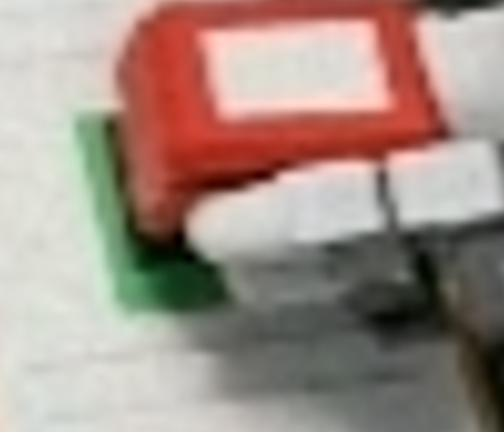

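Request:
{"method": "move", "body": {"arm3": {"joints": {"joint2_rad": 2.05}, "min_time_s": 1}}}

Request:
{"method": "move", "body": {"arm3": {"joints": {"joint3_rad": 1.338}, "min_time_s": 1}}}

Scene clock: 1151.27 s.
Joint torques (N m): arm1=[-0.5 0.62 9.46 2.66 0.05 -0.16] | arm2=[-0.44 -16.32 8.09 1.13 -0.19 -0.11] | arm3=[-0.79 -19.55 9.37 1.48 0.11 -0.33]
Heat: arm1: hottest joint3_rad 34 °C; arm2: hottest joint2_rad 34 °C; arm3: hottest joint3_rad 38 °C.
move: arm3 done
Joint velocities: within noise
arm1, arm2: as last shown
arm3.joint_positions: joint1_rad=-1.267 joint2_rad=+2.065 joint3_rad=+1.285 joint4_rad=+0.748 joint5_rad=+0.613 joint6_rad=+2.022 hand_index_mcp=-0.518 hand_index_abd=-0.003 hand_index_pip=+0.608 hand_index_dip=+0.708 hand_middle_mcp=-0.535 hand_middle_abd=+0.004 hand_middle_pip=+0.602 hand_middle_dip=+0.710 hand_ring_mcp=+0.750 hand_ring_abd=+0.002 hand_ring_pip=+0.577 hand_ring_dip=+0.696 hand_thumb_cmc=-0.540 hand_thumb_axl=+0.674 hand_thumb_mcp=+0.205 hand_thumb_ipl=+0.182 hand_current_limit=+0.400 hand_speed=-0.800
arm3.joint_status: all done
arm3.hand_state: blocked,goal,blocked,goal,blocked,goal,blocked,goal,goal,goal,goal,goal,blocked,goal,blocked,goal
arm3.index_mcp_current_ma: 323
arm3.index_abd_current_ma: -2
arm3.index_pip_current_ma: 65
arm3.index_dip_current_ma: 16
arm3.middle_mcp_current_ma: 243
arm3.middle_abd_current_ma: 3
arm3.middle_pip_current_ma: 48
arm3.middle_dip_current_ma: 20
arm3.ring_mcp_current_ma: -4
arm3.ring_abd_current_ma: 1
arm3.ring_pip_current_ma: 0
arm3.ring_dip_current_ma: 0
arm3.thumb_cmc_current_ma: 62
arm3.thumb_axl_current_ma: -5
arm3.thumb_mcp_current_ma: 379
arm3.thumb_ipl_current_ma: 30
arm3.hand_goal_index_mcp: -0.614
arm3.hand_goal_index_abd: 0.000
arm3.hand_goal_index_pip: 0.576
arm3.hand_goal_index_dip: 0.696
arm3.hand_goal_middle_mcp: -0.614
arm3.hand_goal_middle_abd: 0.000
arm3.hand_goal_middle_pip: 0.576
arm3.hand_goal_middle_dip: 0.696
arm3.hand_goal_ring_mcp: 0.754
arm3.hand_goal_ring_abd: 0.000
arm3.hand_goal_ring_pip: 0.576
arm3.hand_goal_ring_dip: 0.696
arm3.hand_goal_thumb_cmc: -0.570
arm3.hand_goal_thumb_axl: 0.678
arm3.hand_goal_thumb_mcp: 0.116
arm3.hand_goal_thumb_ipl: 0.168
arm3.hand: x=-1.5593 y=+0.4260 z=+0.8851 quat_wxyz=(+0.697, -0.273, -0.662, +0.027) (m; scene frame)
arm3.hand_target: x=-1.5685 y=+0.4165 z=+0.9086 quat_wxyz=(+0.707, -0.272, -0.652, +0.036) (m; scene frame)
arm3.hand_status: not commanded
pictures: none

Scene clock: 1152.57 s.
Joint torques (N m): arm1=[-0.21 1.14 9.54 2.67 0.03 -0.12] | arm2=[-0.38 -16.38 8.09 1.13 -0.19 -0.11] | arm3=[-0.91 -19.72 10.84 1.47 0.09 -0.33]
Heat: arm1: hottest joint3_rad 34 °C; arm2: hottest joint2_rad 34 °C; arm3: hottest joint3_rad 38 °C.
move: arm3 done
Joint velocities: within noise
arm1, arm2: as last shown
arm3.joint_positions: joint1_rad=-1.267 joint2_rad=+2.065 joint3_rad=+1.285 joint4_rad=+0.748 joint5_rad=+0.613 joint6_rad=+2.022 hand_index_mcp=-0.518 hand_index_abd=-0.003 hand_index_pip=+0.608 hand_index_dip=+0.708 hand_middle_mcp=-0.535 hand_middle_abd=+0.004 hand_middle_pip=+0.602 hand_middle_dip=+0.710 hand_ring_mcp=+0.750 hand_ring_abd=+0.002 hand_ring_pip=+0.577 hand_ring_dip=+0.696 hand_thumb_cmc=-0.540 hand_thumb_axl=+0.674 hand_thumb_mcp=+0.205 hand_thumb_ipl=+0.182 hand_current_limit=+0.400 hand_speed=-0.800
arm3.joint_status: all done
arm3.hand_state: blocked,goal,blocked,goal,blocked,goal,blocked,goal,goal,goal,goal,goal,blocked,goal,blocked,goal
arm3.index_mcp_current_ma: 323
arm3.index_abd_current_ma: -2
arm3.index_pip_current_ma: 65
arm3.index_dip_current_ma: 16
arm3.middle_mcp_current_ma: 243
arm3.middle_abd_current_ma: 3
arm3.middle_pip_current_ma: 48
arm3.middle_dip_current_ma: 20
arm3.ring_mcp_current_ma: -4
arm3.ring_abd_current_ma: 1
arm3.ring_pip_current_ma: 0
arm3.ring_dip_current_ma: 0
arm3.thumb_cmc_current_ma: 62
arm3.thumb_axl_current_ma: -5
arm3.thumb_mcp_current_ma: 379
arm3.thumb_ipl_current_ma: 30
arm3.hand_goal_index_mcp: -0.614
arm3.hand_goal_index_abd: 0.000
arm3.hand_goal_index_pip: 0.576
arm3.hand_goal_index_dip: 0.696
arm3.hand_goal_middle_mcp: -0.614
arm3.hand_goal_middle_abd: 0.000
arm3.hand_goal_middle_pip: 0.576
arm3.hand_goal_middle_dip: 0.696
arm3.hand_goal_ring_mcp: 0.754
arm3.hand_goal_ring_abd: 0.000
arm3.hand_goal_ring_pip: 0.576
arm3.hand_goal_ring_dip: 0.696
arm3.hand_goal_thumb_cmc: -0.570
arm3.hand_goal_thumb_axl: 0.678
arm3.hand_goal_thumb_mcp: 0.116
arm3.hand_goal_thumb_ipl: 0.168
arm3.hand: x=-1.5593 y=+0.4260 z=+0.8851 quat_wxyz=(+0.697, -0.273, -0.662, +0.027) (m; scene frame)
arm3.hand_target: x=-1.5745 y=+0.4148 z=+0.9178 quat_wxyz=(+0.712, -0.273, -0.645, +0.041) (m; scene frame)
arm3.hand_status: not commanded
pictures: none

Request:
{"method": "move", "body": {"arm3": {"joints": {"joint3_rad": 1.36}, "min_time_s": 1}}}

Scene clock: 1157.53 s.
Joint torques (N m): arm1=[0.32 1.38 9.36 2.74 0.05 -0.14] | arm2=[-0.38 -16.32 8.09 1.13 -0.19 -0.11] | arm3=[-0.67 -19.6 11 1.5 0.08 -0.32]
Heat: arm1: hottest joint3_rad 34 °C; arm2: hottest joint2_rad 34 °C; arm3: hottest joint3_rad 38 °C.
move: arm3 done
Joint velocities: within noise
arm1, arm2: as last shown
arm3.joint_positions: joint1_rad=-1.267 joint2_rad=+2.065 joint3_rad=+1.306 joint4_rad=+0.748 joint5_rad=+0.613 joint6_rad=+2.022 hand_index_mcp=-0.518 hand_index_abd=-0.003 hand_index_pip=+0.608 hand_index_dip=+0.708 hand_middle_mcp=-0.535 hand_middle_abd=+0.004 hand_middle_pip=+0.602 hand_middle_dip=+0.710 hand_ring_mcp=+0.750 hand_ring_abd=+0.002 hand_ring_pip=+0.577 hand_ring_dip=+0.696 hand_thumb_cmc=-0.540 hand_thumb_axl=+0.674 hand_thumb_mcp=+0.205 hand_thumb_ipl=+0.182 hand_current_limit=+0.400 hand_speed=-0.800
arm3.joint_status: all done
arm3.hand_state: blocked,goal,blocked,goal,blocked,goal,blocked,goal,goal,goal,goal,goal,blocked,goal,blocked,goal
arm3.index_mcp_current_ma: 323
arm3.index_abd_current_ma: -2
arm3.index_pip_current_ma: 65
arm3.index_dip_current_ma: 16
arm3.middle_mcp_current_ma: 243
arm3.middle_abd_current_ma: 3
arm3.middle_pip_current_ma: 48
arm3.middle_dip_current_ma: 20
arm3.ring_mcp_current_ma: -4
arm3.ring_abd_current_ma: 1
arm3.ring_pip_current_ma: 0
arm3.ring_dip_current_ma: 0
arm3.thumb_cmc_current_ma: 62
arm3.thumb_axl_current_ma: -5
arm3.thumb_mcp_current_ma: 379
arm3.thumb_ipl_current_ma: 30
arm3.hand_goal_index_mcp: -0.614
arm3.hand_goal_index_abd: 0.000
arm3.hand_goal_index_pip: 0.576
arm3.hand_goal_index_dip: 0.696
arm3.hand_goal_middle_mcp: -0.614
arm3.hand_goal_middle_abd: 0.000
arm3.hand_goal_middle_pip: 0.576
arm3.hand_goal_middle_dip: 0.696
arm3.hand_goal_ring_mcp: 0.754
arm3.hand_goal_ring_abd: 0.000
arm3.hand_goal_ring_pip: 0.576
arm3.hand_goal_ring_dip: 0.696
arm3.hand_goal_thumb_cmc: -0.570
arm3.hand_goal_thumb_axl: 0.678
arm3.hand_goal_thumb_mcp: 0.116
arm3.hand_goal_thumb_ipl: 0.168
arm3.hand: x=-1.5660 y=+0.4242 z=+0.8947 quat_wxyz=(+0.703, -0.274, -0.655, +0.031) (m; scene frame)
arm3.hand_target: x=-1.5808 y=+0.4130 z=+0.9281 quat_wxyz=(+0.718, -0.275, -0.638, +0.045) (m; scene frame)
arm3.hand_status: not commanded
pictures: none

Request:
{"method": "move", "body": {"arm3": {"joints": {"joint2_rad": 2.11}, "min_time_s": 1}, "cameras": ["room_a"]}}

Request:
{"method": "zoom_image", "body": {"camera": "room_a", "region": [503, 378, 538, 408]}}

Request:
{"method": "move", "body": {"arm3": {"joints": {"joint2_rad": 2.13}, "min_time_s": 1}, "cameras": ["room_a"]}}

Request:
{"method": "zoom_image", "body": {"camera": "room_a", "region": [503, 378, 538, 408]}}

Scene clock: 1167.43 s.
Joint torques (N m): arm1=[0.38 1.2 9.4 2.67 0.06 -0.09] | arm2=[-0.38 -16.32 8.09 1.13 -0.19 -0.11] | arm3=[-0.67 -18.26 10.81 1.48 0.11 -0.35]
Heat: arm1: hottest joint3_rad 34 °C; arm2: hottest joint2_rad 34 °C; arm3: hottest joint3_rad 39 °C.
move: arm3 done
Joint velocities: within noise
arm1, arm2: as last shown
arm3.joint_positions: joint1_rad=-1.267 joint2_rad=+2.102 joint3_rad=+1.306 joint4_rad=+0.748 joint5_rad=+0.613 joint6_rad=+2.023 hand_index_mcp=-0.518 hand_index_abd=-0.003 hand_index_pip=+0.608 hand_index_dip=+0.708 hand_middle_mcp=-0.535 hand_middle_abd=+0.004 hand_middle_pip=+0.602 hand_middle_dip=+0.710 hand_ring_mcp=+0.750 hand_ring_abd=+0.002 hand_ring_pip=+0.577 hand_ring_dip=+0.696 hand_thumb_cmc=-0.540 hand_thumb_axl=+0.674 hand_thumb_mcp=+0.205 hand_thumb_ipl=+0.182 hand_current_limit=+0.400 hand_speed=-0.800
arm3.joint_status: all done
arm3.hand_state: blocked,goal,blocked,goal,blocked,goal,blocked,goal,goal,goal,goal,goal,blocked,goal,blocked,goal
arm3.index_mcp_current_ma: 323
arm3.index_abd_current_ma: -2
arm3.index_pip_current_ma: 65
arm3.index_dip_current_ma: 16
arm3.middle_mcp_current_ma: 243
arm3.middle_abd_current_ma: 3
arm3.middle_pip_current_ma: 48
arm3.middle_dip_current_ma: 20
arm3.ring_mcp_current_ma: -4
arm3.ring_abd_current_ma: 1
arm3.ring_pip_current_ma: 0
arm3.ring_dip_current_ma: 0
arm3.thumb_cmc_current_ma: 62
arm3.thumb_axl_current_ma: -5
arm3.thumb_mcp_current_ma: 379
arm3.thumb_ipl_current_ma: 30
arm3.hand_goal_index_mcp: -0.614
arm3.hand_goal_index_abd: 0.000
arm3.hand_goal_index_pip: 0.576
arm3.hand_goal_index_dip: 0.696
arm3.hand_goal_middle_mcp: -0.614
arm3.hand_goal_middle_abd: 0.000
arm3.hand_goal_middle_pip: 0.576
arm3.hand_goal_middle_dip: 0.696
arm3.hand_goal_ring_mcp: 0.754
arm3.hand_goal_ring_abd: 0.000
arm3.hand_goal_ring_pip: 0.576
arm3.hand_goal_ring_dip: 0.696
arm3.hand_goal_thumb_cmc: -0.570
arm3.hand_goal_thumb_axl: 0.678
arm3.hand_goal_thumb_mcp: 0.116
arm3.hand_goal_thumb_ipl: 0.168
arm3.hand: x=-1.5648 y=+0.4246 z=+0.8690 quat_wxyz=(+0.693, -0.272, -0.668, +0.024) (m; scene frame)
arm3.hand_target: x=-1.5802 y=+0.4133 z=+0.8857 quat_wxyz=(+0.702, -0.270, -0.658, +0.032) (m; scene frame)
arm3.hand_status: not commanded
pictures: room_a

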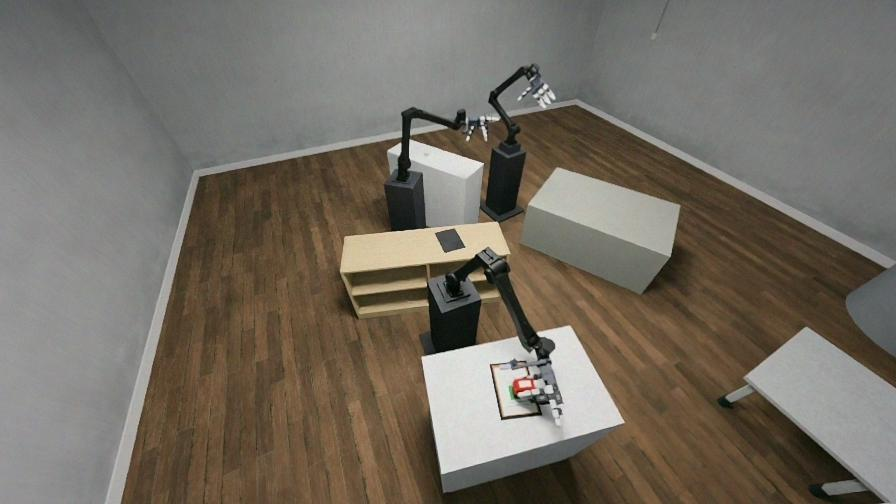

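Scaled by 14.400 from the camera's 896x504 image, which has a finer 1280x720 frame.

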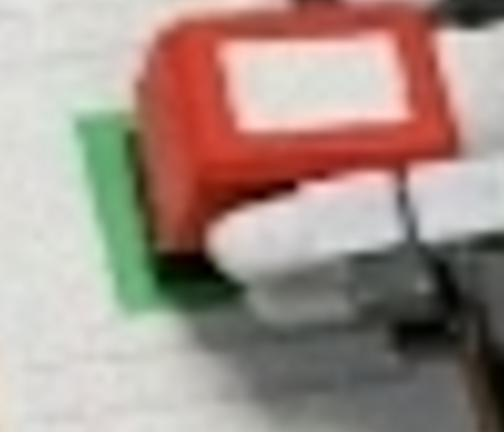

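Scene clock: 1168.70 s.
Joint torques (N m): arm1=[-0.32 0.79 9.29 2.8 0.03 -0.1] | arm2=[-0.38 -16.38 8.09 1.13 -0.19 -0.11] | arm3=[-0.97 -17.03 10.56 1.47 0.11 -0.34]
Heat: arm1: hottest joint3_rad 34 °C; arm2: hottest joint2_rad 34 °C; arm3: hottest joint3_rad 39 °C.
move: arm3 done
Joint velocities: within noise
arm1.joint_positions: joint1_rad=+0.147 joint2_rad=+0.604 joint3_rad=+1.315 joint4_rad=-1.244 joint5_rad=+0.076 joint6_rad=+1.052 hand_index_mcp=+0.755 hand_index_abd=+0.000 hand_index_pip=+0.577 hand_index_dip=+0.696 hand_middle_mcp=+0.755 hand_middle_abd=+0.000 hand_middle_pip=+0.577 hand_middle_dip=+0.696 hand_ring_mcp=+0.755 hand_ring_abd=+0.000 hand_ring_pip=+0.577 hand_ring_dip=+0.696 hand_thumb_cmc=+0.715 hand_thumb_axl=+0.677 hand_thumb_mcp=+0.226 hand_thumb_ipl=+0.168 hand_current_limit=+0.400 hand_speed=-0.600
arm1.joint_status: not commanded
arm1.hand_state: goal,goal,goal,goal,goal,goal,goal,goal,goal,goal,goal,goal,goal,goal,goal,goal
arm1.index_mcp_current_ma: 2
arm1.index_abd_current_ma: 0
arm1.index_pip_current_ma: 1
arm1.index_dip_current_ma: 0
arm1.middle_mcp_current_ma: 3
arm1.middle_abd_current_ma: 0
arm1.middle_pip_current_ma: 1
arm1.middle_dip_current_ma: 0
arm1.ring_mcp_current_ma: 2
arm1.ring_abd_current_ma: 0
arm1.ring_pip_current_ma: 1
arm1.ring_dip_current_ma: 0
arm1.thumb_cmc_current_ma: 3
arm1.thumb_axl_current_ma: -2
arm1.thumb_mcp_current_ma: 0
arm1.thumb_ipl_current_ma: -1
arm1.hand_goal_index_mcp: 0.754
arm1.hand_goal_index_abd: 0.000
arm1.hand_goal_index_pip: 0.576
arm1.hand_goal_index_dip: 0.696
arm1.hand_goal_middle_mcp: 0.754
arm1.hand_goal_middle_abd: 0.000
arm1.hand_goal_middle_pip: 0.576
arm1.hand_goal_middle_dip: 0.696
arm1.hand_goal_ring_mcp: 0.754
arm1.hand_goal_ring_abd: 0.000
arm1.hand_goal_ring_pip: 0.576
arm1.hand_goal_ring_dip: 0.696
arm1.hand_goal_thumb_cmc: 0.714
arm1.hand_goal_thumb_axl: 0.678
arm1.hand_goal_thumb_mcp: 0.226
arm1.hand_goal_thumb_ipl: 0.168
arm1.hand: x=+0.2518 y=-0.8023 z=+1.3672 quat_wxyz=(+0.488, +0.326, -0.805, -0.086) (m; scene frame)
arm1.hand_target: x=+0.2544 y=-0.8015 z=+1.3785 quat_wxyz=(+0.499, +0.323, -0.800, -0.087) (m; scene frame)
arm1.hand_status: not commanded
arm2: as last shown
arm3.joint_positions: joint1_rad=-1.267 joint2_rad=+2.109 joint3_rad=+1.309 joint4_rad=+0.748 joint5_rad=+0.613 joint6_rad=+2.023 hand_index_mcp=-0.518 hand_index_abd=-0.003 hand_index_pip=+0.608 hand_index_dip=+0.708 hand_middle_mcp=-0.535 hand_middle_abd=+0.003 hand_middle_pip=+0.602 hand_middle_dip=+0.710 hand_ring_mcp=+0.750 hand_ring_abd=+0.002 hand_ring_pip=+0.577 hand_ring_dip=+0.696 hand_thumb_cmc=-0.540 hand_thumb_axl=+0.674 hand_thumb_mcp=+0.205 hand_thumb_ipl=+0.182 hand_current_limit=+0.400 hand_speed=-0.800
arm3.joint_status: all done
arm3.hand_state: blocked,goal,blocked,goal,blocked,goal,blocked,goal,goal,goal,goal,goal,blocked,goal,blocked,goal
arm3.index_mcp_current_ma: 323
arm3.index_abd_current_ma: -2
arm3.index_pip_current_ma: 65
arm3.index_dip_current_ma: 16
arm3.middle_mcp_current_ma: 243
arm3.middle_abd_current_ma: 2
arm3.middle_pip_current_ma: 48
arm3.middle_dip_current_ma: 20
arm3.ring_mcp_current_ma: -4
arm3.ring_abd_current_ma: 1
arm3.ring_pip_current_ma: 0
arm3.ring_dip_current_ma: 0
arm3.thumb_cmc_current_ma: 62
arm3.thumb_axl_current_ma: -5
arm3.thumb_mcp_current_ma: 379
arm3.thumb_ipl_current_ma: 31
arm3.hand_goal_index_mcp: -0.614
arm3.hand_goal_index_abd: 0.000
arm3.hand_goal_index_pip: 0.576
arm3.hand_goal_index_dip: 0.696
arm3.hand_goal_middle_mcp: -0.614
arm3.hand_goal_middle_abd: 0.000
arm3.hand_goal_middle_pip: 0.576
arm3.hand_goal_middle_dip: 0.696
arm3.hand_goal_ring_mcp: 0.754
arm3.hand_goal_ring_abd: 0.000
arm3.hand_goal_ring_pip: 0.576
arm3.hand_goal_ring_dip: 0.696
arm3.hand_goal_thumb_cmc: -0.570
arm3.hand_goal_thumb_axl: 0.678
arm3.hand_goal_thumb_mcp: 0.116
arm3.hand_goal_thumb_ipl: 0.168
arm3.hand: x=-1.5655 y=+0.4244 z=+0.8656 quat_wxyz=(+0.692, -0.272, -0.669, +0.023) (m; scene frame)
arm3.hand_target: x=-1.5794 y=+0.4135 z=+0.8716 quat_wxyz=(+0.696, -0.269, -0.665, +0.028) (m; scene frame)
arm3.hand_status: not commanded
pictures: room_a

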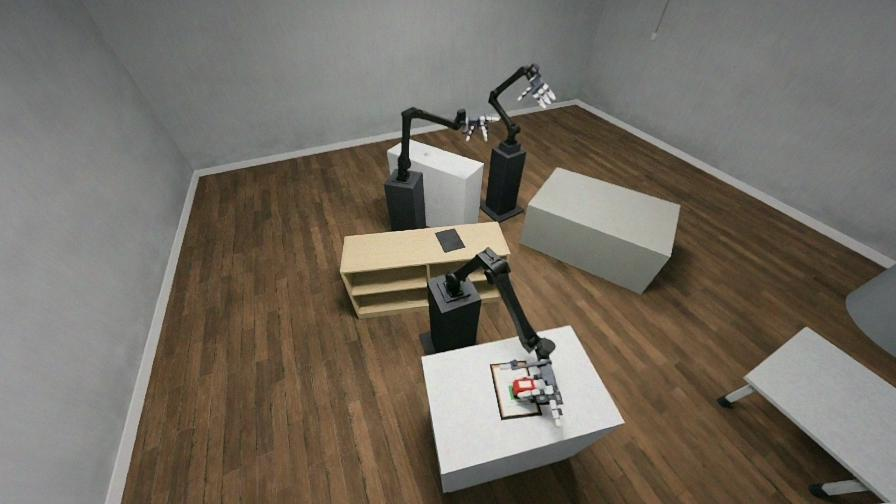

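Scaled by 14.400 from the camera's 896x504 image, which has a finer 1280x720 frame.

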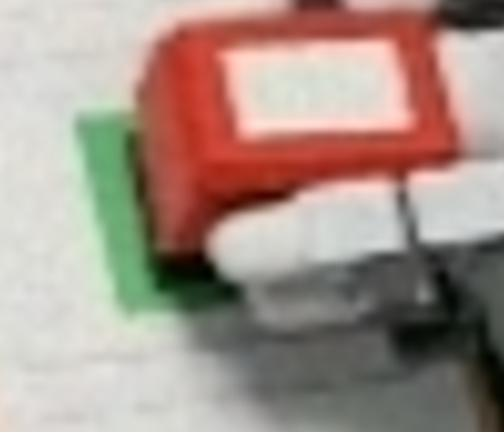

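Request:
{"method": "move", "body": {"arm3": {"joints": {"joint2_rad": 2.105}, "min_time_s": 0.7}}}

Request:
{"method": "move", "body": {"arm3": {"joints": {"joint1_rad": -1.288}, "min_time_s": 1}, "cameras": ["room_a"]}}

Request:
{"method": "zoom_image", "body": {"camera": "room_a", "region": [503, 378, 538, 408]}}

Scene clock: 1178.73 s.
Joint torques (N m): arm1=[-0.03 0.67 9.25 2.7 0.03 -0.09] | arm2=[-0.44 -16.38 8.09 1.13 -0.19 -0.11] | arm3=[-0.85 -19.08 10.58 1.48 0.11 -0.33]
Heat: arm1: hottest joint3_rad 34 °C; arm2: hottest joint2_rad 34 °C; arm3: hottest joint3_rad 40 °C.
move: arm3 done
Joint velocities: within noise
arm1: as last shown
arm2.joint_positions: joint1_rad=+0.795 joint2_rad=+1.720 joint3_rad=+1.294 joint4_rad=+0.587 joint5_rad=+0.749 joint6_rad=+2.021 hand_index_mcp=-0.203 hand_index_abd=+0.005 hand_index_pip=+0.578 hand_index_dip=+0.699 hand_middle_mcp=-0.203 hand_middle_abd=+0.002 hand_middle_pip=+0.578 hand_middle_dip=+0.698 hand_ring_mcp=+0.751 hand_ring_abd=+0.002 hand_ring_pip=+0.577 hand_ring_dip=+0.696 hand_thumb_cmc=-0.562 hand_thumb_axl=+0.676 hand_thumb_mcp=+0.428 hand_thumb_ipl=+0.170 hand_current_limit=+0.400 hand_speed=-0.600
arm2.joint_status: not commanded
arm2.hand_state: goal,goal,goal,goal,goal,goal,goal,goal,goal,goal,goal,goal,goal,goal,goal,goal
arm2.index_mcp_current_ma: -12
arm2.index_abd_current_ma: 16
arm2.index_pip_current_ma: 7
arm2.index_dip_current_ma: 11
arm2.middle_mcp_current_ma: -14
arm2.middle_abd_current_ma: 5
arm2.middle_pip_current_ma: 7
arm2.middle_dip_current_ma: 9
arm2.ring_mcp_current_ma: -11
arm2.ring_abd_current_ma: 7
arm2.ring_pip_current_ma: 3
arm2.ring_dip_current_ma: 0
arm2.thumb_cmc_current_ma: 31
arm2.thumb_axl_current_ma: -10
arm2.thumb_mcp_current_ma: -11
arm2.thumb_ipl_current_ma: 8
arm2.hand_goal_index_mcp: -0.200
arm2.hand_goal_index_abd: 0.000
arm2.hand_goal_index_pip: 0.576
arm2.hand_goal_index_dip: 0.696
arm2.hand_goal_middle_mcp: -0.200
arm2.hand_goal_middle_abd: 0.000
arm2.hand_goal_middle_pip: 0.576
arm2.hand_goal_middle_dip: 0.696
arm2.hand_goal_ring_mcp: 0.754
arm2.hand_goal_ring_abd: 0.000
arm2.hand_goal_ring_pip: 0.576
arm2.hand_goal_ring_dip: 0.696
arm2.hand_goal_thumb_cmc: -0.570
arm2.hand_goal_thumb_axl: 0.678
arm2.hand_goal_thumb_mcp: 0.430
arm2.hand_goal_thumb_ipl: 0.168
arm2.hand: x=+0.2131 y=-0.3113 z=+1.1513 quat_wxyz=(+0.552, +0.118, -0.655, +0.502) (m; scene frame)
arm2.hand_target: x=+0.2166 y=-0.3094 z=+1.1649 quat_wxyz=(+0.548, +0.111, -0.652, +0.512) (m; scene frame)
arm2.hand_status: not commanded
arm3.joint_positions: joint1_rad=-1.267 joint2_rad=+2.109 joint3_rad=+1.309 joint4_rad=+0.748 joint5_rad=+0.613 joint6_rad=+2.023 hand_index_mcp=-0.518 hand_index_abd=-0.003 hand_index_pip=+0.608 hand_index_dip=+0.708 hand_middle_mcp=-0.535 hand_middle_abd=+0.003 hand_middle_pip=+0.602 hand_middle_dip=+0.710 hand_ring_mcp=+0.750 hand_ring_abd=+0.002 hand_ring_pip=+0.577 hand_ring_dip=+0.696 hand_thumb_cmc=-0.540 hand_thumb_axl=+0.674 hand_thumb_mcp=+0.205 hand_thumb_ipl=+0.182 hand_current_limit=+0.400 hand_speed=-0.800
arm3.joint_status: all done
arm3.hand_state: blocked,goal,blocked,goal,blocked,goal,blocked,goal,goal,goal,goal,goal,blocked,goal,blocked,goal
arm3.index_mcp_current_ma: 323
arm3.index_abd_current_ma: -2
arm3.index_pip_current_ma: 65
arm3.index_dip_current_ma: 16
arm3.middle_mcp_current_ma: 243
arm3.middle_abd_current_ma: 2
arm3.middle_pip_current_ma: 48
arm3.middle_dip_current_ma: 20
arm3.ring_mcp_current_ma: -4
arm3.ring_abd_current_ma: 1
arm3.ring_pip_current_ma: 0
arm3.ring_dip_current_ma: 0
arm3.thumb_cmc_current_ma: 62
arm3.thumb_axl_current_ma: -5
arm3.thumb_mcp_current_ma: 379
arm3.thumb_ipl_current_ma: 31
arm3.hand_goal_index_mcp: -0.614
arm3.hand_goal_index_abd: 0.000
arm3.hand_goal_index_pip: 0.576
arm3.hand_goal_index_dip: 0.696
arm3.hand_goal_middle_mcp: -0.614
arm3.hand_goal_middle_abd: 0.000
arm3.hand_goal_middle_pip: 0.576
arm3.hand_goal_middle_dip: 0.696
arm3.hand_goal_ring_mcp: 0.754
arm3.hand_goal_ring_abd: 0.000
arm3.hand_goal_ring_pip: 0.576
arm3.hand_goal_ring_dip: 0.696
arm3.hand_goal_thumb_cmc: -0.570
arm3.hand_goal_thumb_axl: 0.678
arm3.hand_goal_thumb_mcp: 0.116
arm3.hand_goal_thumb_ipl: 0.168
arm3.hand: x=-1.5655 y=+0.4244 z=+0.8656 quat_wxyz=(+0.692, -0.272, -0.669, +0.023) (m; scene frame)
arm3.hand_target: x=-1.5803 y=+0.4132 z=+0.8893 quat_wxyz=(+0.703, -0.271, -0.657, +0.034) (m; scene frame)
arm3.hand_status: not commanded
pictures: none

Scene clock: 1180.30 s.
Joint torques (N m): arm1=[0.21 1.03 9.44 2.59 0.07 -0.13] | arm2=[-0.44 -16.38 8.09 1.13 -0.19 -0.11] | arm3=[-2.37 -19.02 10.45 1.5 0.11 -0.33]
Heat: arm1: hottest joint3_rad 34 °C; arm2: hottest joint2_rad 35 °C; arm3: hottest joint3_rad 41 °C.
move: arm3 done
Joint velocities: within noise
arm1, arm2: as last shown
arm3.joint_positions: joint1_rad=-1.277 joint2_rad=+2.109 joint3_rad=+1.310 joint4_rad=+0.748 joint5_rad=+0.613 joint6_rad=+2.023 hand_index_mcp=-0.518 hand_index_abd=-0.003 hand_index_pip=+0.608 hand_index_dip=+0.708 hand_middle_mcp=-0.535 hand_middle_abd=+0.004 hand_middle_pip=+0.602 hand_middle_dip=+0.710 hand_ring_mcp=+0.750 hand_ring_abd=+0.002 hand_ring_pip=+0.577 hand_ring_dip=+0.696 hand_thumb_cmc=-0.540 hand_thumb_axl=+0.674 hand_thumb_mcp=+0.205 hand_thumb_ipl=+0.182 hand_current_limit=+0.400 hand_speed=-0.800
arm3.joint_status: all done
arm3.hand_state: blocked,goal,blocked,goal,blocked,goal,blocked,goal,goal,goal,goal,goal,blocked,goal,blocked,goal
arm3.index_mcp_current_ma: 323
arm3.index_abd_current_ma: -2
arm3.index_pip_current_ma: 65
arm3.index_dip_current_ma: 16
arm3.middle_mcp_current_ma: 243
arm3.middle_abd_current_ma: 3
arm3.middle_pip_current_ma: 48
arm3.middle_dip_current_ma: 20
arm3.ring_mcp_current_ma: -4
arm3.ring_abd_current_ma: 1
arm3.ring_pip_current_ma: 0
arm3.ring_dip_current_ma: 0
arm3.thumb_cmc_current_ma: 62
arm3.thumb_axl_current_ma: -5
arm3.thumb_mcp_current_ma: 379
arm3.thumb_ipl_current_ma: 31
arm3.hand_goal_index_mcp: -0.614
arm3.hand_goal_index_abd: 0.000
arm3.hand_goal_index_pip: 0.576
arm3.hand_goal_index_dip: 0.696
arm3.hand_goal_middle_mcp: -0.614
arm3.hand_goal_middle_abd: 0.000
arm3.hand_goal_middle_pip: 0.576
arm3.hand_goal_middle_dip: 0.696
arm3.hand_goal_ring_mcp: 0.754
arm3.hand_goal_ring_abd: 0.000
arm3.hand_goal_ring_pip: 0.576
arm3.hand_goal_ring_dip: 0.696
arm3.hand_goal_thumb_cmc: -0.570
arm3.hand_goal_thumb_axl: 0.678
arm3.hand_goal_thumb_mcp: 0.116
arm3.hand_goal_thumb_ipl: 0.168
arm3.hand: x=-1.5662 y=+0.4321 z=+0.8661 quat_wxyz=(+0.692, -0.275, -0.667, +0.019) (m; scene frame)
arm3.hand_target: x=-1.5815 y=+0.4367 z=+0.8894 quat_wxyz=(+0.704, -0.281, -0.652, +0.023) (m; scene frame)
arm3.hand_status: not commanded
pictures: room_a

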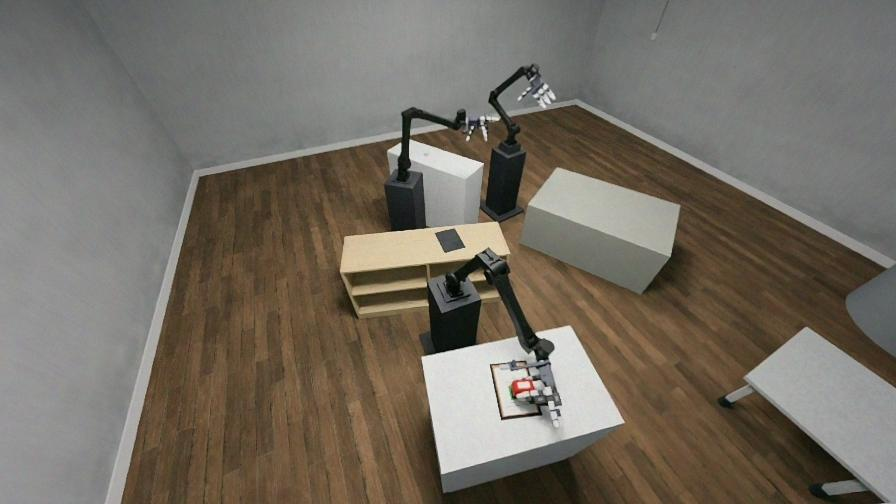

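Scaled by 14.400 from the camera's 896x504 image, which has a finer 1280x720 frame.

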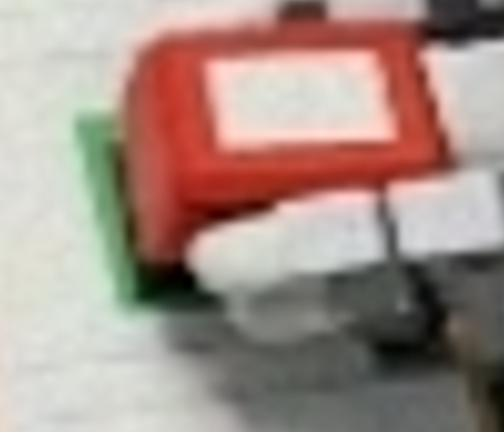

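Request:
{"method": "move", "body": {"arm3": {"joints": {"joint2_rad": 2.135}, "min_time_s": 1}}}

Scene clock: 1184.40 s.
Joint torques (N m): arm1=[-0.38 1.2 9.26 2.81 0.04 -0.1] | arm2=[-0.38 -16.38 8.09 1.13 -0.19 -0.11] | arm3=[-2.43 -16.97 10.35 1.46 0.11 -0.35]
Heat: arm1: hottest joint3_rad 34 °C; arm2: hottest joint2_rad 35 °C; arm3: hottest joint3_rad 41 °C.
move: arm3 done
Joint velocities: within noise
arm1, arm2: as last shown
arm3.joint_positions: joint1_rad=-1.277 joint2_rad=+2.112 joint3_rad=+1.312 joint4_rad=+0.748 joint5_rad=+0.613 joint6_rad=+2.023 hand_index_mcp=-0.518 hand_index_abd=-0.003 hand_index_pip=+0.608 hand_index_dip=+0.708 hand_middle_mcp=-0.535 hand_middle_abd=+0.003 hand_middle_pip=+0.602 hand_middle_dip=+0.710 hand_ring_mcp=+0.750 hand_ring_abd=+0.002 hand_ring_pip=+0.577 hand_ring_dip=+0.696 hand_thumb_cmc=-0.540 hand_thumb_axl=+0.674 hand_thumb_mcp=+0.205 hand_thumb_ipl=+0.183 hand_current_limit=+0.400 hand_speed=-0.800
arm3.joint_status: all done
arm3.hand_state: blocked,goal,blocked,goal,blocked,goal,blocked,goal,goal,goal,goal,goal,blocked,goal,blocked,goal
arm3.index_mcp_current_ma: 323
arm3.index_abd_current_ma: -2
arm3.index_pip_current_ma: 65
arm3.index_dip_current_ma: 16
arm3.middle_mcp_current_ma: 243
arm3.middle_abd_current_ma: 2
arm3.middle_pip_current_ma: 48
arm3.middle_dip_current_ma: 20
arm3.ring_mcp_current_ma: -4
arm3.ring_abd_current_ma: 1
arm3.ring_pip_current_ma: 0
arm3.ring_dip_current_ma: 0
arm3.thumb_cmc_current_ma: 62
arm3.thumb_axl_current_ma: -5
arm3.thumb_mcp_current_ma: 379
arm3.thumb_ipl_current_ma: 35
arm3.hand_goal_index_mcp: -0.614
arm3.hand_goal_index_abd: 0.000
arm3.hand_goal_index_pip: 0.576
arm3.hand_goal_index_dip: 0.696
arm3.hand_goal_middle_mcp: -0.614
arm3.hand_goal_middle_abd: 0.000
arm3.hand_goal_middle_pip: 0.576
arm3.hand_goal_middle_dip: 0.696
arm3.hand_goal_ring_mcp: 0.754
arm3.hand_goal_ring_abd: 0.000
arm3.hand_goal_ring_pip: 0.576
arm3.hand_goal_ring_dip: 0.696
arm3.hand_goal_thumb_cmc: -0.570
arm3.hand_goal_thumb_axl: 0.678
arm3.hand_goal_thumb_mcp: 0.116
arm3.hand_goal_thumb_ipl: 0.168
arm3.hand: x=-1.5666 y=+0.4320 z=+0.8652 quat_wxyz=(+0.692, -0.275, -0.667, +0.019) (m; scene frame)
arm3.hand_target: x=-1.5802 y=+0.4370 z=+0.8680 quat_wxyz=(+0.695, -0.279, -0.662, +0.016) (m; scene frame)
arm3.hand_status: not commanded
pictures: none

Request:
{"method": "move", "body": {"arm3": {"joints": {"joint2_rad": 2.152}, "min_time_s": 1}}}

Scene clock: 1189.20 s.
Joint torques (N m): arm1=[-0.56 0.73 9.4 2.62 0.03 -0.13] | arm2=[-0.38 -16.38 8.09 1.13 -0.19 -0.11] | arm3=[-2.37 -16.21 9.94 1.48 0.03 -0.3]
Heat: arm1: hottest joint3_rad 34 °C; arm2: hottest joint2_rad 35 °C; arm3: hottest joint3_rad 41 °C.
move: arm3 done
Joint velocities: within noise
arm1, arm2: as last shown
arm3.joint_positions: joint1_rad=-1.277 joint2_rad=+2.117 joint3_rad=+1.317 joint4_rad=+0.748 joint5_rad=+0.615 joint6_rad=+2.017 hand_index_mcp=-0.519 hand_index_abd=-0.006 hand_index_pip=+0.608 hand_index_dip=+0.708 hand_middle_mcp=-0.536 hand_middle_abd=+0.000 hand_middle_pip=+0.602 hand_middle_dip=+0.710 hand_ring_mcp=+0.750 hand_ring_abd=+0.002 hand_ring_pip=+0.577 hand_ring_dip=+0.696 hand_thumb_cmc=-0.542 hand_thumb_axl=+0.674 hand_thumb_mcp=+0.205 hand_thumb_ipl=+0.183 hand_current_limit=+0.400 hand_speed=-0.800
arm3.joint_status: all done
arm3.hand_state: blocked,goal,blocked,goal,blocked,goal,blocked,goal,goal,goal,goal,goal,blocked,goal,blocked,goal
arm3.index_mcp_current_ma: 318
arm3.index_abd_current_ma: -5
arm3.index_pip_current_ma: 65
arm3.index_dip_current_ma: 16
arm3.middle_mcp_current_ma: 242
arm3.middle_abd_current_ma: 0
arm3.middle_pip_current_ma: 48
arm3.middle_dip_current_ma: 20
arm3.ring_mcp_current_ma: -4
arm3.ring_abd_current_ma: 1
arm3.ring_pip_current_ma: 0
arm3.ring_dip_current_ma: 0
arm3.thumb_cmc_current_ma: 55
arm3.thumb_axl_current_ma: -5
arm3.thumb_mcp_current_ma: 379
arm3.thumb_ipl_current_ma: 35
arm3.hand_goal_index_mcp: -0.614
arm3.hand_goal_index_abd: 0.000
arm3.hand_goal_index_pip: 0.576
arm3.hand_goal_index_dip: 0.696
arm3.hand_goal_middle_mcp: -0.614
arm3.hand_goal_middle_abd: 0.000
arm3.hand_goal_middle_pip: 0.576
arm3.hand_goal_middle_dip: 0.696
arm3.hand_goal_ring_mcp: 0.754
arm3.hand_goal_ring_abd: 0.000
arm3.hand_goal_ring_pip: 0.576
arm3.hand_goal_ring_dip: 0.696
arm3.hand_goal_thumb_cmc: -0.570
arm3.hand_goal_thumb_axl: 0.678
arm3.hand_goal_thumb_mcp: 0.116
arm3.hand_goal_thumb_ipl: 0.168
arm3.hand: x=-1.5677 y=+0.4322 z=+0.8640 quat_wxyz=(+0.692, -0.274, -0.668, +0.016) (m; scene frame)
arm3.hand_target: x=-1.5793 y=+0.4373 z=+0.8560 quat_wxyz=(+0.690, -0.277, -0.668, +0.012) (m; scene frame)
arm3.hand_status: not commanded
pictures: none


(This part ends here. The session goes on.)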